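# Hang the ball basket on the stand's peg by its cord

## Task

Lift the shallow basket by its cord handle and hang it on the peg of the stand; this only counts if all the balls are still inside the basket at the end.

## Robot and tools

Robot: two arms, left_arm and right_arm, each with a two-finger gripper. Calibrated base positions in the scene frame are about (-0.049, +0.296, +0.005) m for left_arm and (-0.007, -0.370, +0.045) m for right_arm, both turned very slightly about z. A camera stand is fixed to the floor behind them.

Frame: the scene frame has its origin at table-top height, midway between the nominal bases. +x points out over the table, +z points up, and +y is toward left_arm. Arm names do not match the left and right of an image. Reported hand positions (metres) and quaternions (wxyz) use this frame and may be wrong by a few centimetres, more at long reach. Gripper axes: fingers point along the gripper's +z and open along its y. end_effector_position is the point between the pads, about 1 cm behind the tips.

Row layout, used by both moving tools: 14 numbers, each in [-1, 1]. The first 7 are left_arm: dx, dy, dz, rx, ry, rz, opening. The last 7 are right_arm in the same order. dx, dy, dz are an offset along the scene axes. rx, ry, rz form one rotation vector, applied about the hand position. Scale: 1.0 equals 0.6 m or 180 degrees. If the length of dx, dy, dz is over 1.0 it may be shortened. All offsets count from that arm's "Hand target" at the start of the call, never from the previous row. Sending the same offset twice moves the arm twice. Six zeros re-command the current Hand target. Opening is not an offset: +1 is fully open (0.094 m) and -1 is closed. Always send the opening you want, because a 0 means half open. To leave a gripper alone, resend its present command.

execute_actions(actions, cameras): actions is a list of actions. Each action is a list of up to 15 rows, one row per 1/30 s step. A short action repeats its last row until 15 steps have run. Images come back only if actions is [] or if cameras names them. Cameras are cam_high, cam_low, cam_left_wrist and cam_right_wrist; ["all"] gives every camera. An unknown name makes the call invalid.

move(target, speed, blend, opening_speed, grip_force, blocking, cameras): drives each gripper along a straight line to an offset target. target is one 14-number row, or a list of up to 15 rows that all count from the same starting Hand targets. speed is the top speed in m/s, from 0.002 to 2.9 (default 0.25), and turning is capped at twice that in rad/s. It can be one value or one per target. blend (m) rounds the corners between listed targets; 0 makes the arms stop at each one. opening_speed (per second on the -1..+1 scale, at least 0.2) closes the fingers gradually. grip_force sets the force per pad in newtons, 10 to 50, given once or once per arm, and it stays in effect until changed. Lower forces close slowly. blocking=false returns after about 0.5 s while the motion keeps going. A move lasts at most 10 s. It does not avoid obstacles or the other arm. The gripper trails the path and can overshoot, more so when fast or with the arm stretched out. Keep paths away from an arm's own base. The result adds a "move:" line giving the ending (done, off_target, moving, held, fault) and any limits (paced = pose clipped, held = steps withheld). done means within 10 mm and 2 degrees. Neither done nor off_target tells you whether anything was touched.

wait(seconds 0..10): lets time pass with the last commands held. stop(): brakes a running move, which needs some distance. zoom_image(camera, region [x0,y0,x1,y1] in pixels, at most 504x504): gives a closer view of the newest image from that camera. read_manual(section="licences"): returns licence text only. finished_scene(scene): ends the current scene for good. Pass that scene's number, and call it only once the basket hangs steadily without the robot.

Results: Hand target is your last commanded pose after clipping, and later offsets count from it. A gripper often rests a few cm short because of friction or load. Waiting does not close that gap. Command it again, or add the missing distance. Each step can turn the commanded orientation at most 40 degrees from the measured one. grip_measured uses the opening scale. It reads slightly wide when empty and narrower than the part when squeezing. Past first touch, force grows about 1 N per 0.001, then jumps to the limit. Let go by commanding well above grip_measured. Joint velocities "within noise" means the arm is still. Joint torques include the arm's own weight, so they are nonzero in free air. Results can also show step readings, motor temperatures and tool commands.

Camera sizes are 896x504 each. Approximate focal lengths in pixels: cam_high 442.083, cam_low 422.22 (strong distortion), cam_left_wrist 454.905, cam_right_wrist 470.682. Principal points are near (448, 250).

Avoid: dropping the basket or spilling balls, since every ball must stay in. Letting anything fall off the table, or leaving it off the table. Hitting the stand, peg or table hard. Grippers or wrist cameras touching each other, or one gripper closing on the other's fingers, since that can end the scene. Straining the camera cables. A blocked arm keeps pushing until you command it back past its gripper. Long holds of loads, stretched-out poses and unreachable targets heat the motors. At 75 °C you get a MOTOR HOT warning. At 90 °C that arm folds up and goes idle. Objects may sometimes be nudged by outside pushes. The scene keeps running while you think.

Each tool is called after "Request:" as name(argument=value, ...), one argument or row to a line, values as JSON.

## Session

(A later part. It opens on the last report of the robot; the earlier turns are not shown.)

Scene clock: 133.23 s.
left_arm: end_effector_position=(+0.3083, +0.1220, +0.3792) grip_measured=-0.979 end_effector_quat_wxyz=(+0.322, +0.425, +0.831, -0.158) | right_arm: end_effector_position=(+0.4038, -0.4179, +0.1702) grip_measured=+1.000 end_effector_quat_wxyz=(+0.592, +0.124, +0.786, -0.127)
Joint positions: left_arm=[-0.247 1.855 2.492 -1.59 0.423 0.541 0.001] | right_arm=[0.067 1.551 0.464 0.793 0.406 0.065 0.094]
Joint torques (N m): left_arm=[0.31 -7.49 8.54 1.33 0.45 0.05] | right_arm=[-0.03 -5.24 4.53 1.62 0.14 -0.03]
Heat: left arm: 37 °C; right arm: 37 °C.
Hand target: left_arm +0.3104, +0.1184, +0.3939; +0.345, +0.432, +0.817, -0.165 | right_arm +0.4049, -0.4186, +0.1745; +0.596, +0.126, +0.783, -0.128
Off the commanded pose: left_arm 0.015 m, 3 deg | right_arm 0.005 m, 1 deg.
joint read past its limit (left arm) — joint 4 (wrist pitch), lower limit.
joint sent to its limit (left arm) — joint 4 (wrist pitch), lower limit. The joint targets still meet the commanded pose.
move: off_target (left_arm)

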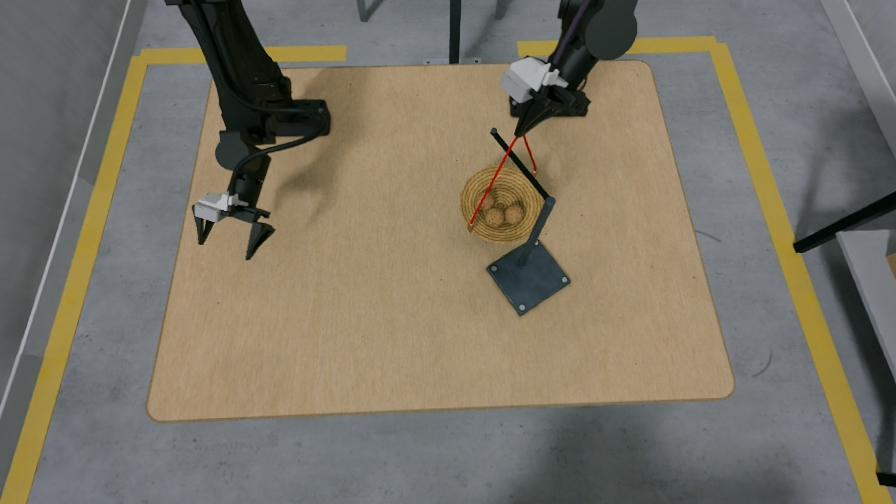

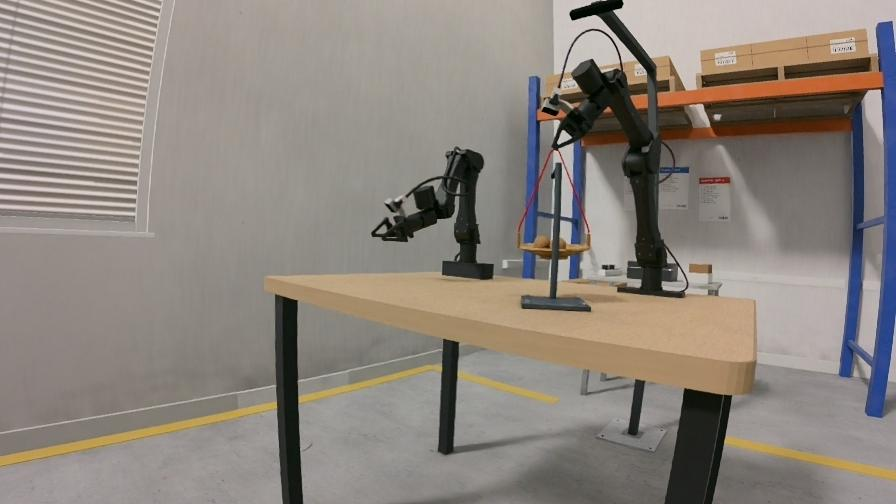

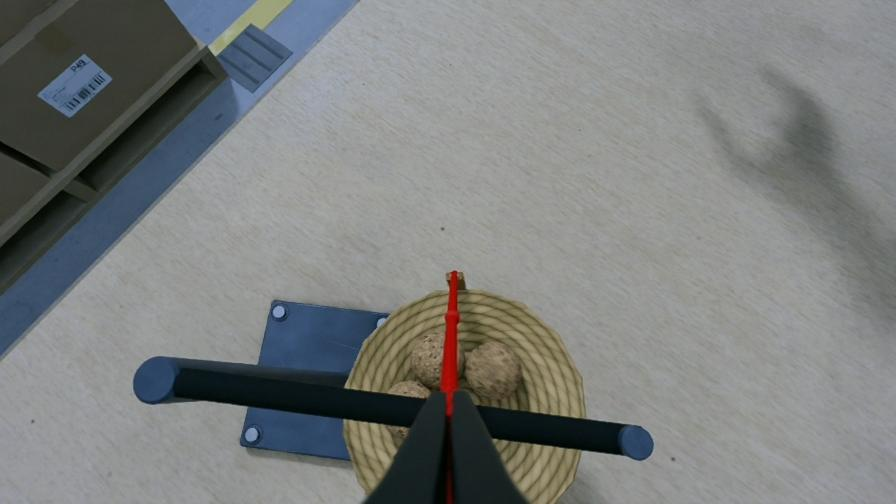

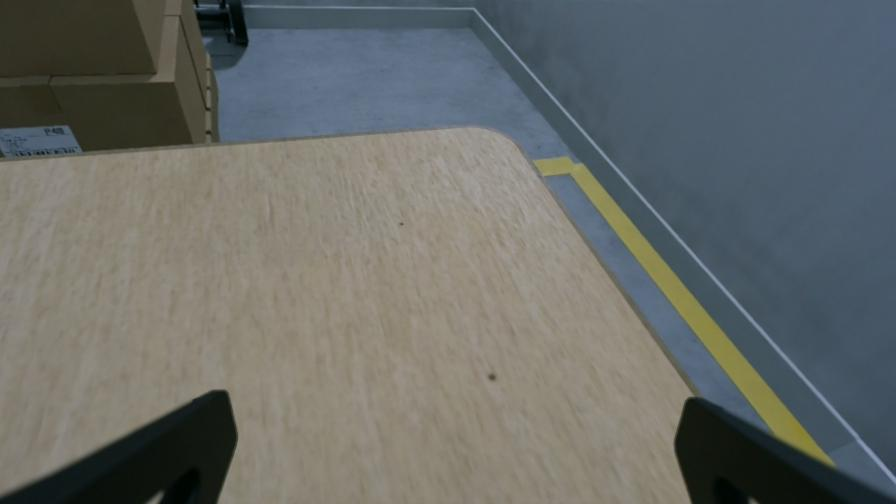

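Request:
move(
  target=[-0.004,0.005,-0.058,0,0,0,-1,0,0,0,0,0,0,1],
  speed=0.05,
  cameras=["all"],
)

Request:
zoom_image(
  camera="cam_low",
  region=[520, 120, 620, 280],
)

Request:
zoom_image(
  camera="cam_left_wrist",
  region=[300, 300, 600, 504],
)

Scene clock: 138.83 s.
left_arm: end_effector_position=(+0.3106, +0.1220, +0.3341) grip_measured=-0.979 end_effector_quat_wxyz=(+0.301, +0.428, +0.837, -0.161) | right_arm: end_effector_position=(+0.4038, -0.4179, +0.1702) grip_measured=+1.000 end_effector_quat_wxyz=(+0.592, +0.124, +0.786, -0.127)
Joint positions: left_arm=[-0.245 1.731 2.117 -1.387 0.425 0.555 0.001] | right_arm=[0.067 1.551 0.464 0.793 0.406 0.065 0.094]
Joint torques (N m): left_arm=[0.83 -11.49 6.06 1.53 0.45 0.04] | right_arm=[0.02 -5.23 4.52 1.6 0.12 -0.03]
Heat: left arm: 37 °C; right arm: 37 °C.
Hand target: left_arm +0.3081, +0.1214, +0.3590; +0.344, +0.432, +0.817, -0.164 | right_arm +0.4049, -0.4186, +0.1745; +0.596, +0.126, +0.783, -0.128
Off the commanded pose: left_arm 0.025 m, 6 deg | right_arm 0.005 m, 1 deg.
move: off_target (left_arm)

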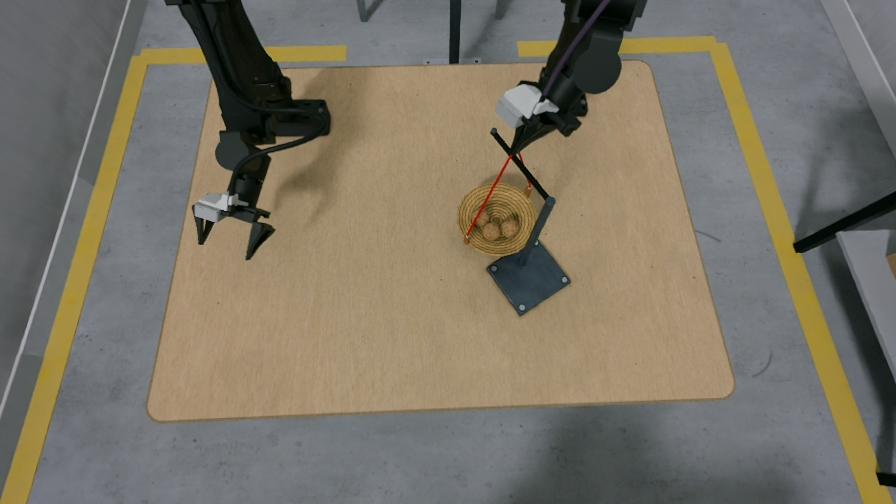

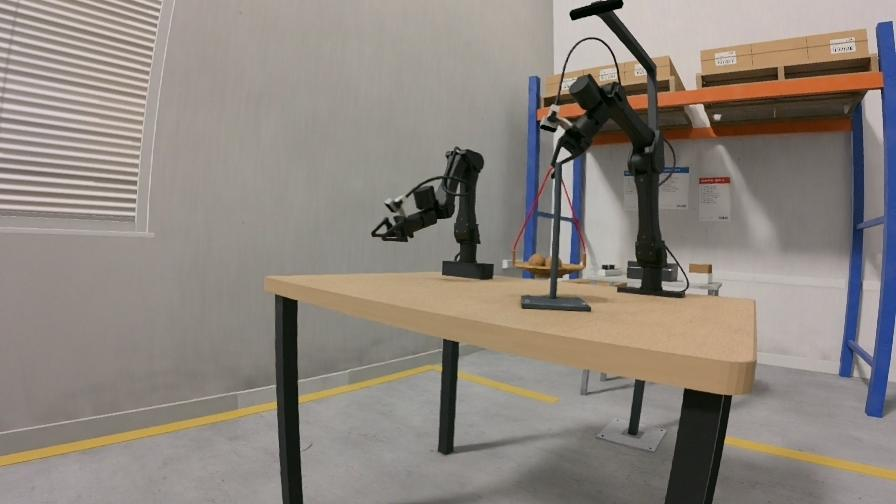

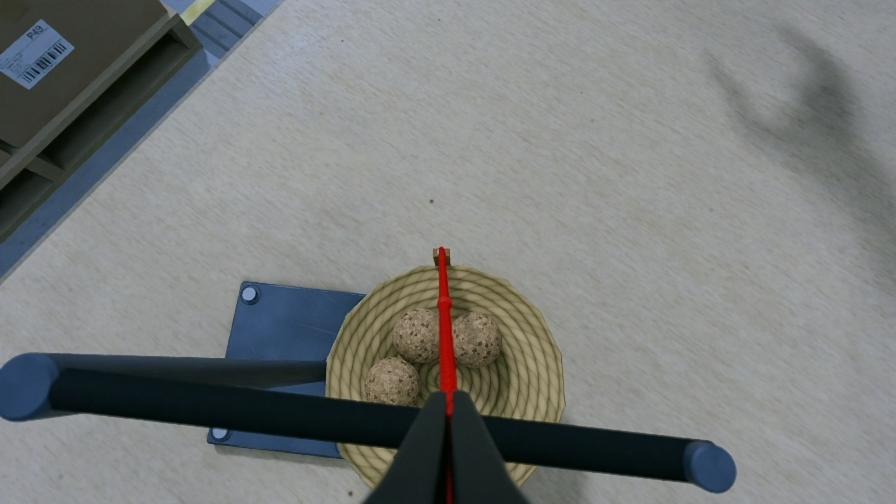

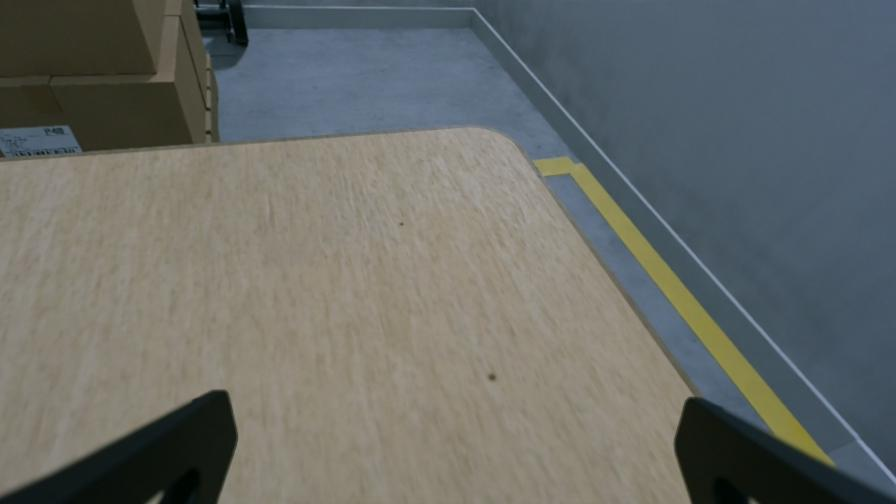

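Scaled by 3.150 from the camera's 896x504 image, which has a finer 1280x720 frame.

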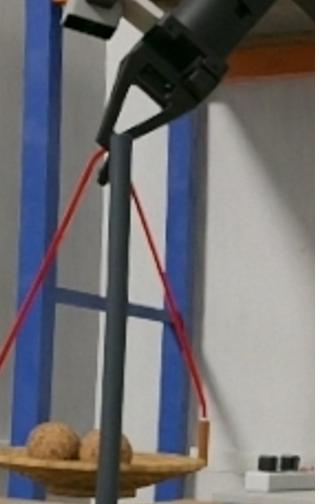

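Scaled by 1.680 from the camera's 896x504 image, which has a finer 1280x720 frame.

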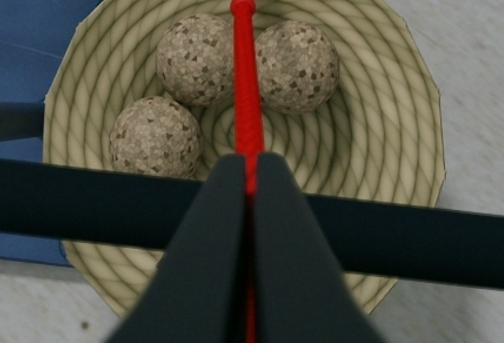

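Request:
move(
  target=[-0.003,0.004,-0.02,0,0,0,-1,0,0,0,0,0,0,1],
  speed=0.03,
  cameras=["all"],
)

Request:
zoom_image(
  camera="cam_low",
  region=[520, 140, 600, 220],
)

Request:
zoom_image(
  camera="cam_left_wrist",
  region=[300, 300, 600, 504],
)

Scene clock: 146.20 s.
left_arm: end_effector_position=(+0.3082, +0.1240, +0.3275) grip_measured=-0.979 end_effector_quat_wxyz=(+0.309, +0.428, +0.833, -0.163) | right_arm: end_effector_position=(+0.4038, -0.4179, +0.1702) grip_measured=+1.000 end_effector_quat_wxyz=(+0.592, +0.124, +0.786, -0.127)
Joint positions: left_arm=[-0.236 1.68 2.012 -1.318 0.437 0.558 0.001] | right_arm=[0.067 1.551 0.464 0.793 0.406 0.065 0.094]
Joint torques (N m): left_arm=[0.64 -10.56 5.91 1.46 0.38 0.06] | right_arm=[-0.03 -5.26 4.51 1.62 0.14 -0.03]
Heat: left arm: 38 °C; right arm: 37 °C.
Hand target: left_arm +0.3063, +0.1238, +0.3470; +0.345, +0.432, +0.817, -0.164 | right_arm +0.4049, -0.4186, +0.1745; +0.596, +0.126, +0.783, -0.128
Off the commanded pose: left_arm 0.020 m, 4 deg | right_arm 0.005 m, 1 deg.
move: off_target (left_arm)

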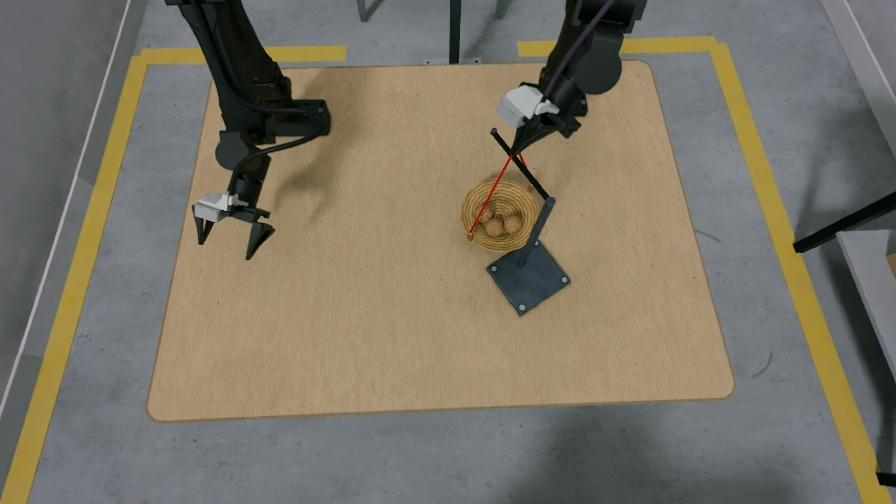

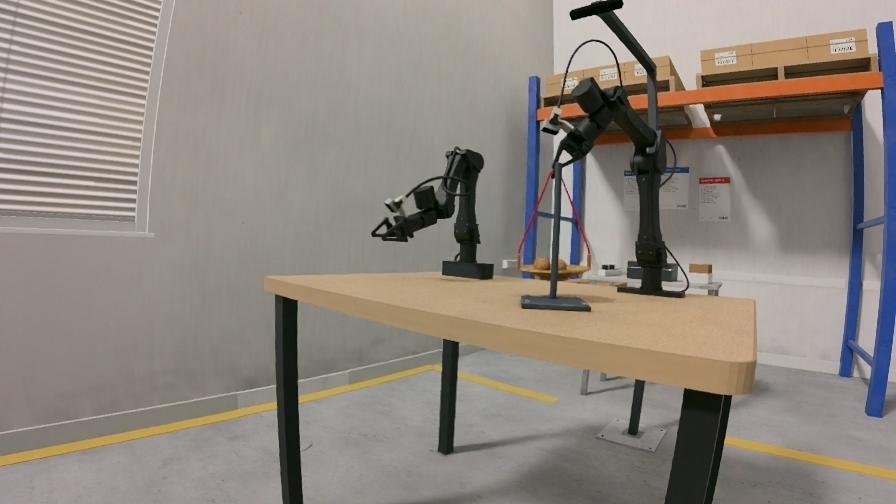

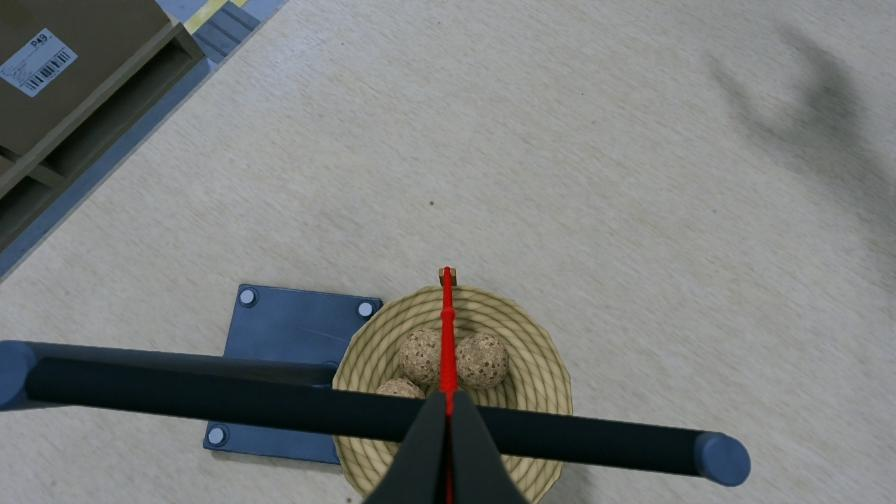

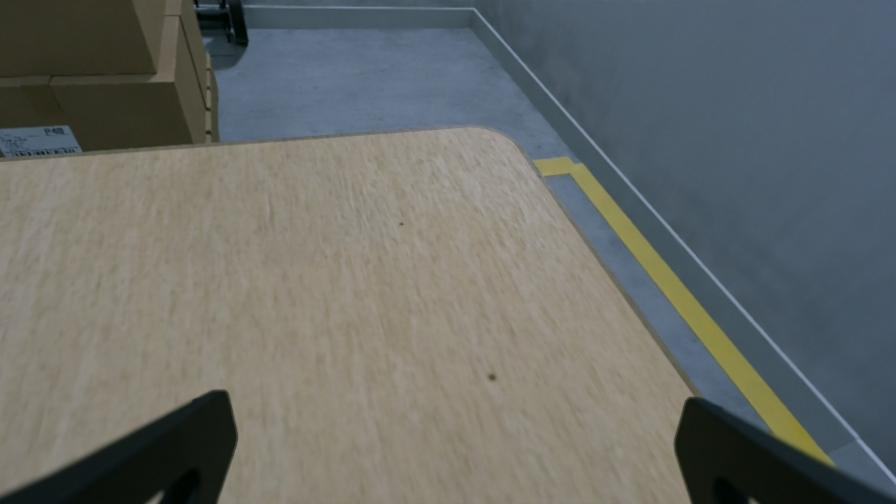

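Scaled by 6.300 from the camera's 896x504 image, which has a finer 1280x720 frame.

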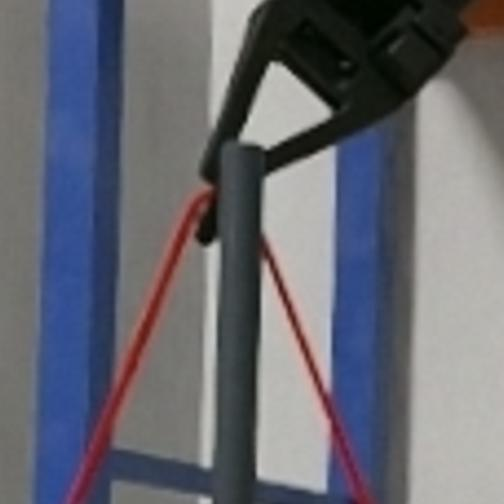

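Scaled by 1.680 from the camera's 896x504 image, which has a finer 1280x720 frame.

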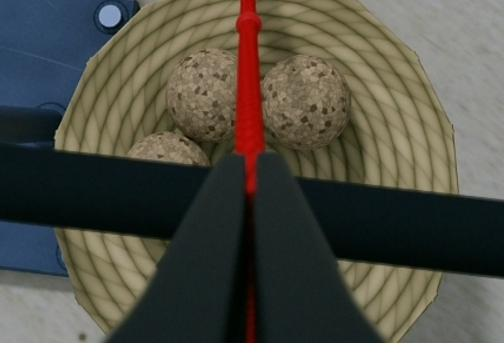

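Request:
move(
  target=[-0.001,0.002,-0.018,0,0,0,-1,0,0,0,0,0,0,1],
  speed=0.02,
  cameras=["cam_low","cam_left_wrist"],
)

Request:
zoom_image(
  camera="cam_low",
  region=[520, 140, 600, 220],
)

Request:
zoom_image(
  camera="cam_left_wrist",
  region=[300, 300, 600, 504],
)

Scene clock: 151.60 s.
left_arm: end_effector_position=(+0.3074, +0.1232, +0.3267) grip_measured=-0.979 end_effector_quat_wxyz=(+0.326, +0.430, +0.825, -0.166) | right_arm: end_effector_position=(+0.4038, -0.4179, +0.1702) grip_measured=+1.000 end_effector_quat_wxyz=(+0.592, +0.124, +0.786, -0.127)
Joint positions: left_arm=[-0.232 1.637 1.936 -1.251 0.453 0.56 0.001] | right_arm=[0.067 1.551 0.464 0.793 0.406 0.065 0.094]
Joint torques (N m): left_arm=[0.59 -9.16 5.52 1.36 0.28 0.06] | right_arm=[-0.03 -5.2 4.55 1.62 0.15 -0.05]
Heat: left arm: 38 °C; right arm: 37 °C.
Hand target: left_arm +0.3057, +0.1250, +0.3364; +0.345, +0.432, +0.817, -0.164 | right_arm +0.4049, -0.4186, +0.1745; +0.596, +0.126, +0.783, -0.128
Off the commanded pose: left_arm 0.010 m, 2 deg | right_arm 0.005 m, 1 deg.
move: done
Images, in order (width x height): cam_low 896x504, cam_left_wrist 896x504.

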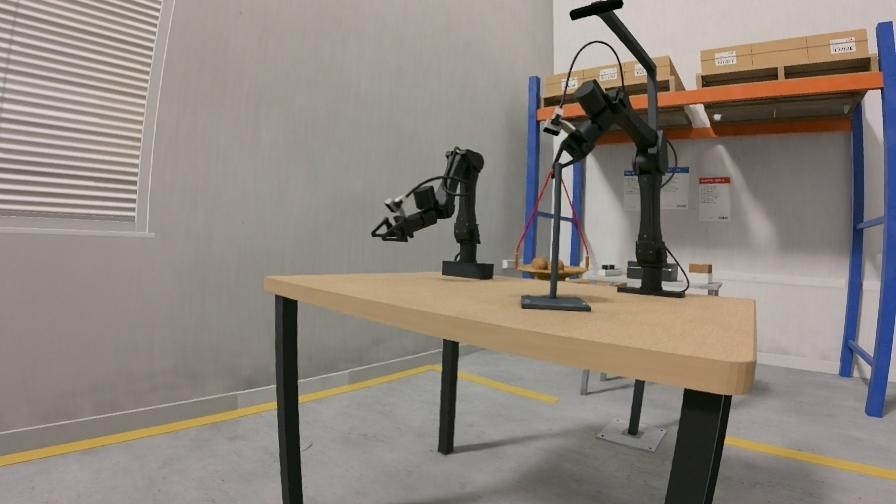

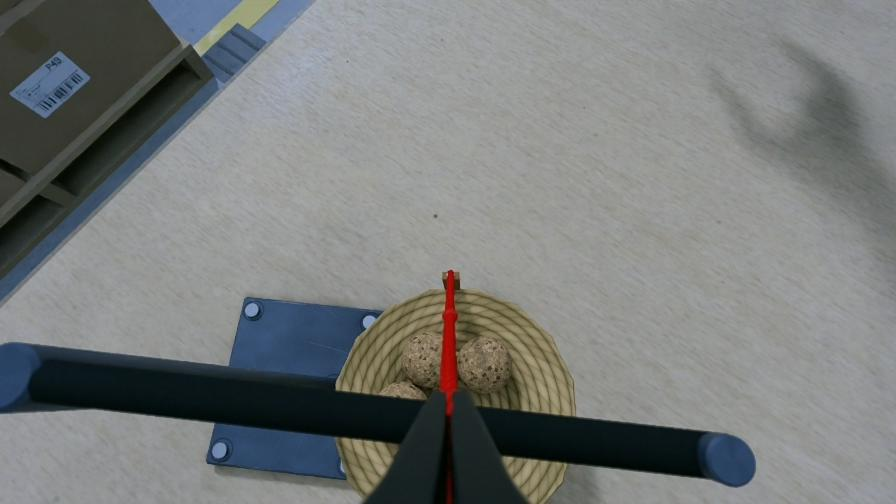

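Scaled by 6.300 from the camera's 896x504 image, which has a finer 1280x720 frame.

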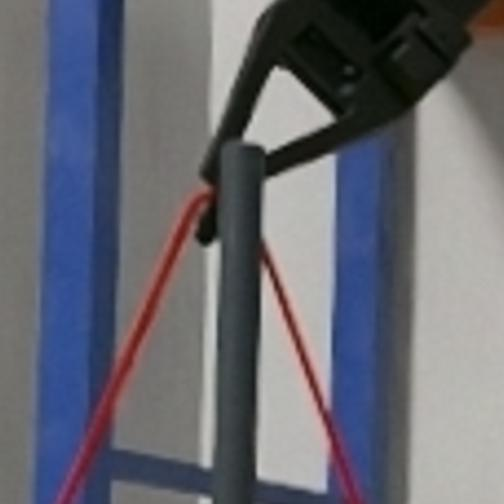

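Scaled by 1.680 from the camera's 896x504 image, which has a finer 1280x720 frame.

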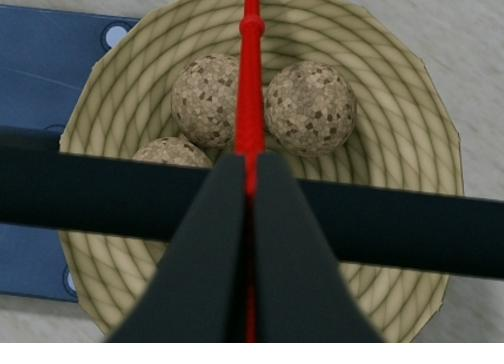

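Request:
move(
  target=[
    [0,0,0.007,0,0,0,-1,0,0,0,0,0,0,1],
    [0,0,0.007,0,0,0,-0.5,0,0,0,0,0,0,1],
  ],
  opening_speed=0.3,
  speed=0.02,
  cameras=["cam_low","cam_left_wrist"],
)

Request:
zoom_image(
  camera="cam_low",
  region=[520, 140, 600, 220],
)

Scene clock: 159.30 s.
left_arm: end_effector_position=(+0.3073, +0.1231, +0.3268) grip_measured=-0.502 end_effector_quat_wxyz=(+0.326, +0.430, +0.825, -0.166) | right_arm: end_effector_position=(+0.4038, -0.4179, +0.1702) grip_measured=+1.000 end_effector_quat_wxyz=(+0.592, +0.124, +0.786, -0.127)
Joint positions: left_arm=[-0.232 1.637 1.936 -1.251 0.453 0.56 0.023] | right_arm=[0.067 1.551 0.464 0.793 0.406 0.065 0.094]
Joint torques (N m): left_arm=[0.61 -8.4 8.1 1.16 0.28 0.05] | right_arm=[-0.02 -5.22 4.52 1.6 0.13 -0.04]
Heat: left arm: 38 °C; right arm: 37 °C.
Hand target: left_arm +0.3057, +0.1250, +0.3406; +0.345, +0.432, +0.817, -0.164 | right_arm +0.4049, -0.4186, +0.1745; +0.596, +0.126, +0.783, -0.128
Off the commanded pose: left_arm 0.014 m, 2 deg | right_arm 0.005 m, 1 deg.
move: off_target (left_arm); target 2's new opening was sent with left_arm's hand 0.014 m and 2 deg from that target
Images, in order (width x height): cam_low 896x504, cam_left_wrist 896x504.

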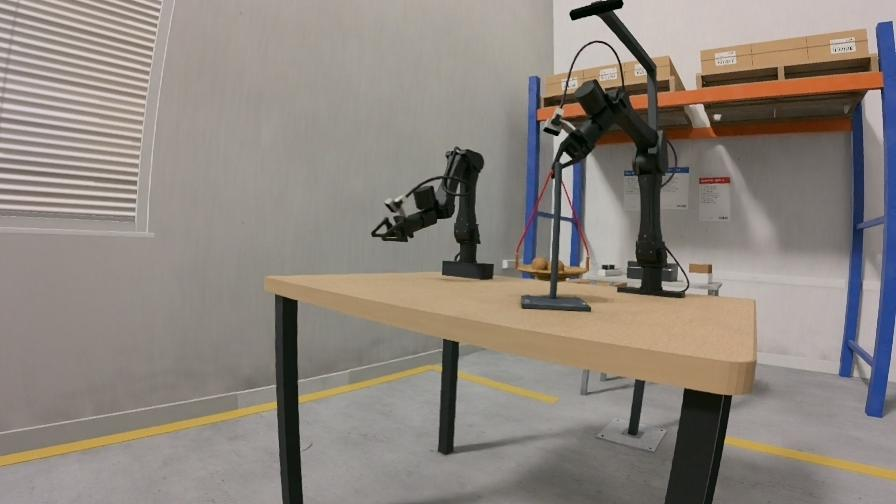

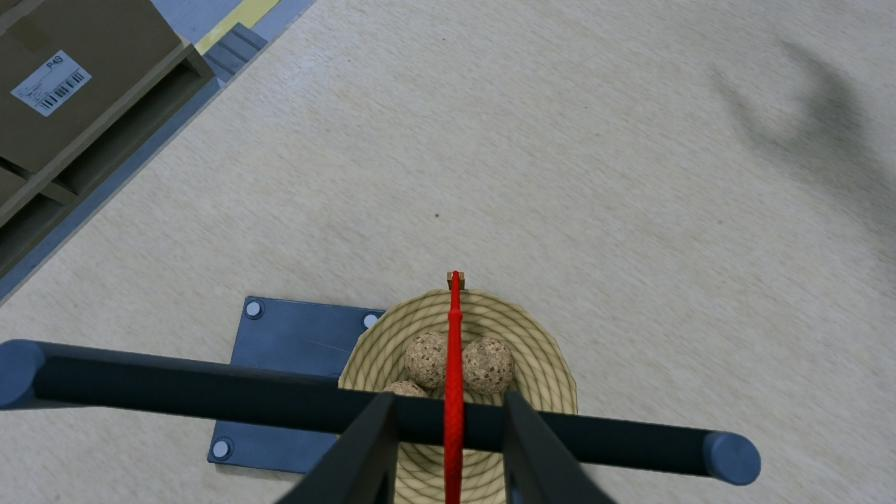

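Scaled by 6.300 from the camera's 896x504 image, which has a finer 1280x720 frame.

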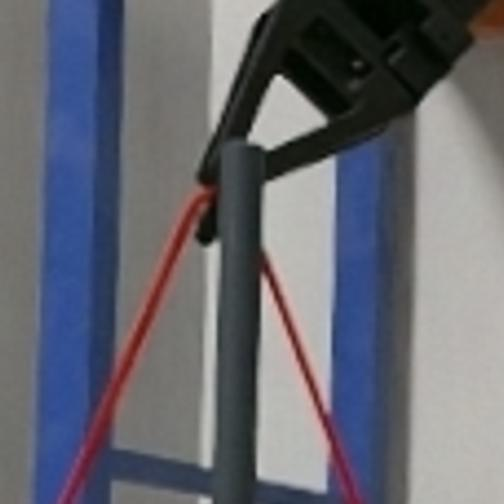

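Request:
move(
  target=[
    [0,0,0.09,0,0,0,-0.5,0,0,0,0,0,0,1],
    [-0.07,0.09,0.17,0,0,0,-0.5,0,0,0,0,0,0,1],
  ],
  speed=0.1,
  blend=[0.02,0],
  cameras=["all"],
)

Scene clock: 163.77 s.
left_arm: end_effector_position=(+0.2696, +0.1790, +0.4377) grip_measured=-0.502 end_effector_quat_wxyz=(+0.414, +0.400, +0.804, -0.149) | right_arm: end_effector_position=(+0.4038, -0.4179, +0.1702) grip_measured=+1.000 end_effector_quat_wxyz=(+0.592, +0.124, +0.786, -0.127)
Joint positions: left_arm=[-0.047 1.632 2.392 -1.569 0.562 0.626 0.023] | right_arm=[0.067 1.551 0.464 0.793 0.406 0.065 0.094]
Joint torques (N m): left_arm=[0.64 -6.42 4.08 1.25 0.38 0.06] | right_arm=[-0.03 -5.24 4.51 1.61 0.14 -0.03]
Heat: left arm: 37 °C; right arm: 37 °C.
Hand target: left_arm +0.2637, +0.1790, +0.4425; +0.345, +0.432, +0.817, -0.164 | right_arm +0.4049, -0.4186, +0.1745; +0.596, +0.126, +0.783, -0.128
Off the commanded pose: left_arm 0.008 m, 9 deg | right_arm 0.005 m, 1 deg.
joint sent to its limit (left arm) — joint 4 (wrist pitch), lower limit. The joint targets are off in orientation, not in position.
move: off_target (left_arm)

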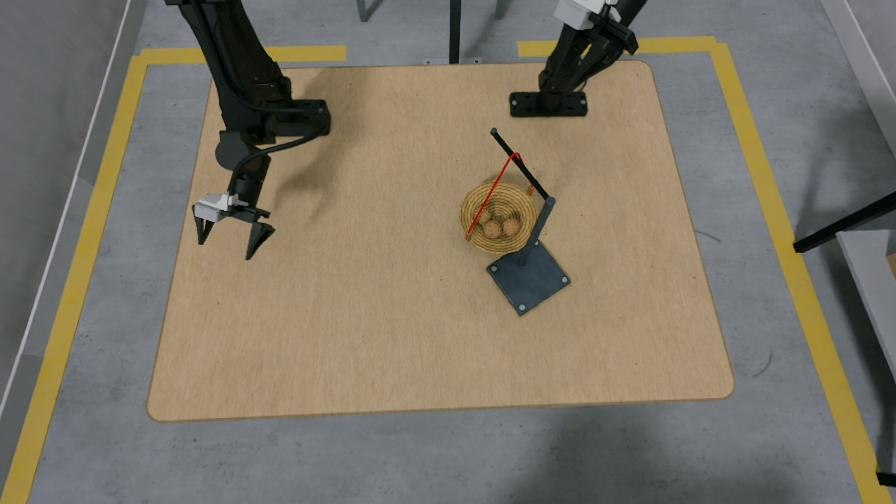

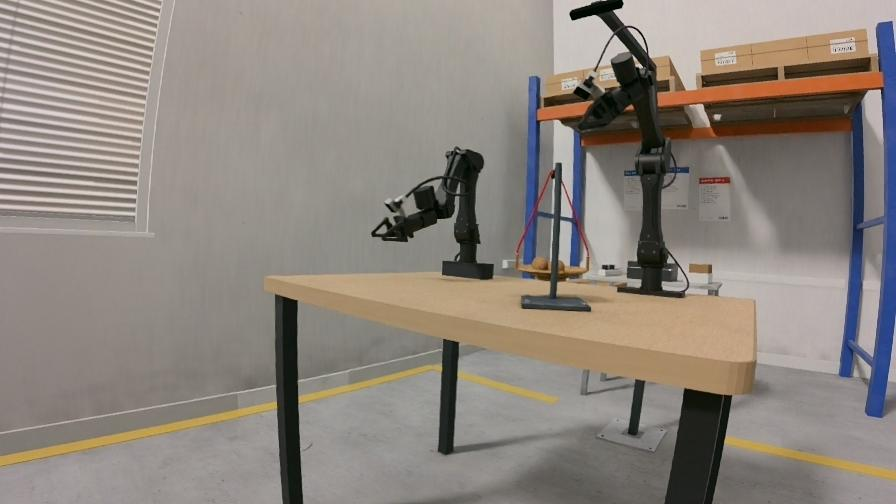

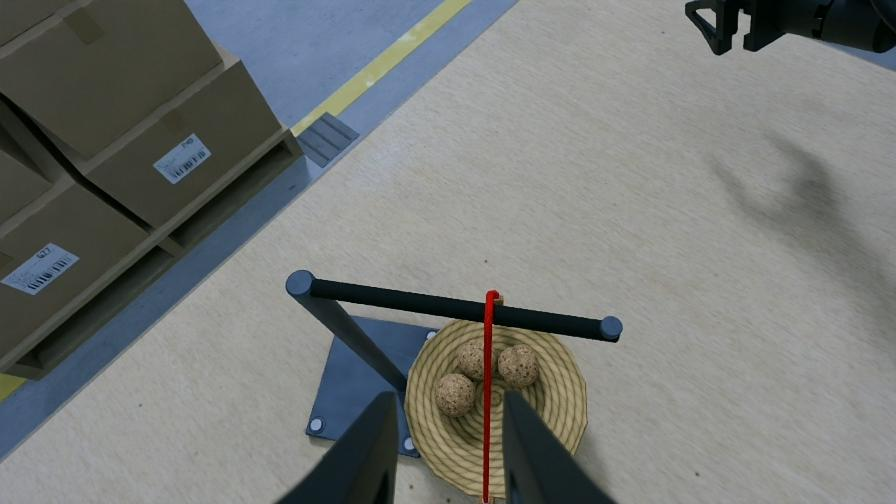

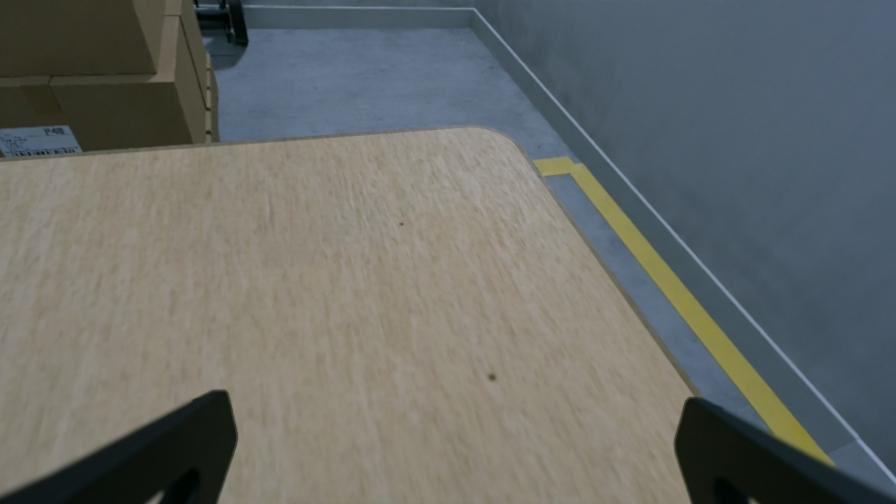

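Request:
finished_scene(
  scene=1,
)

The scene is finished: the task was done.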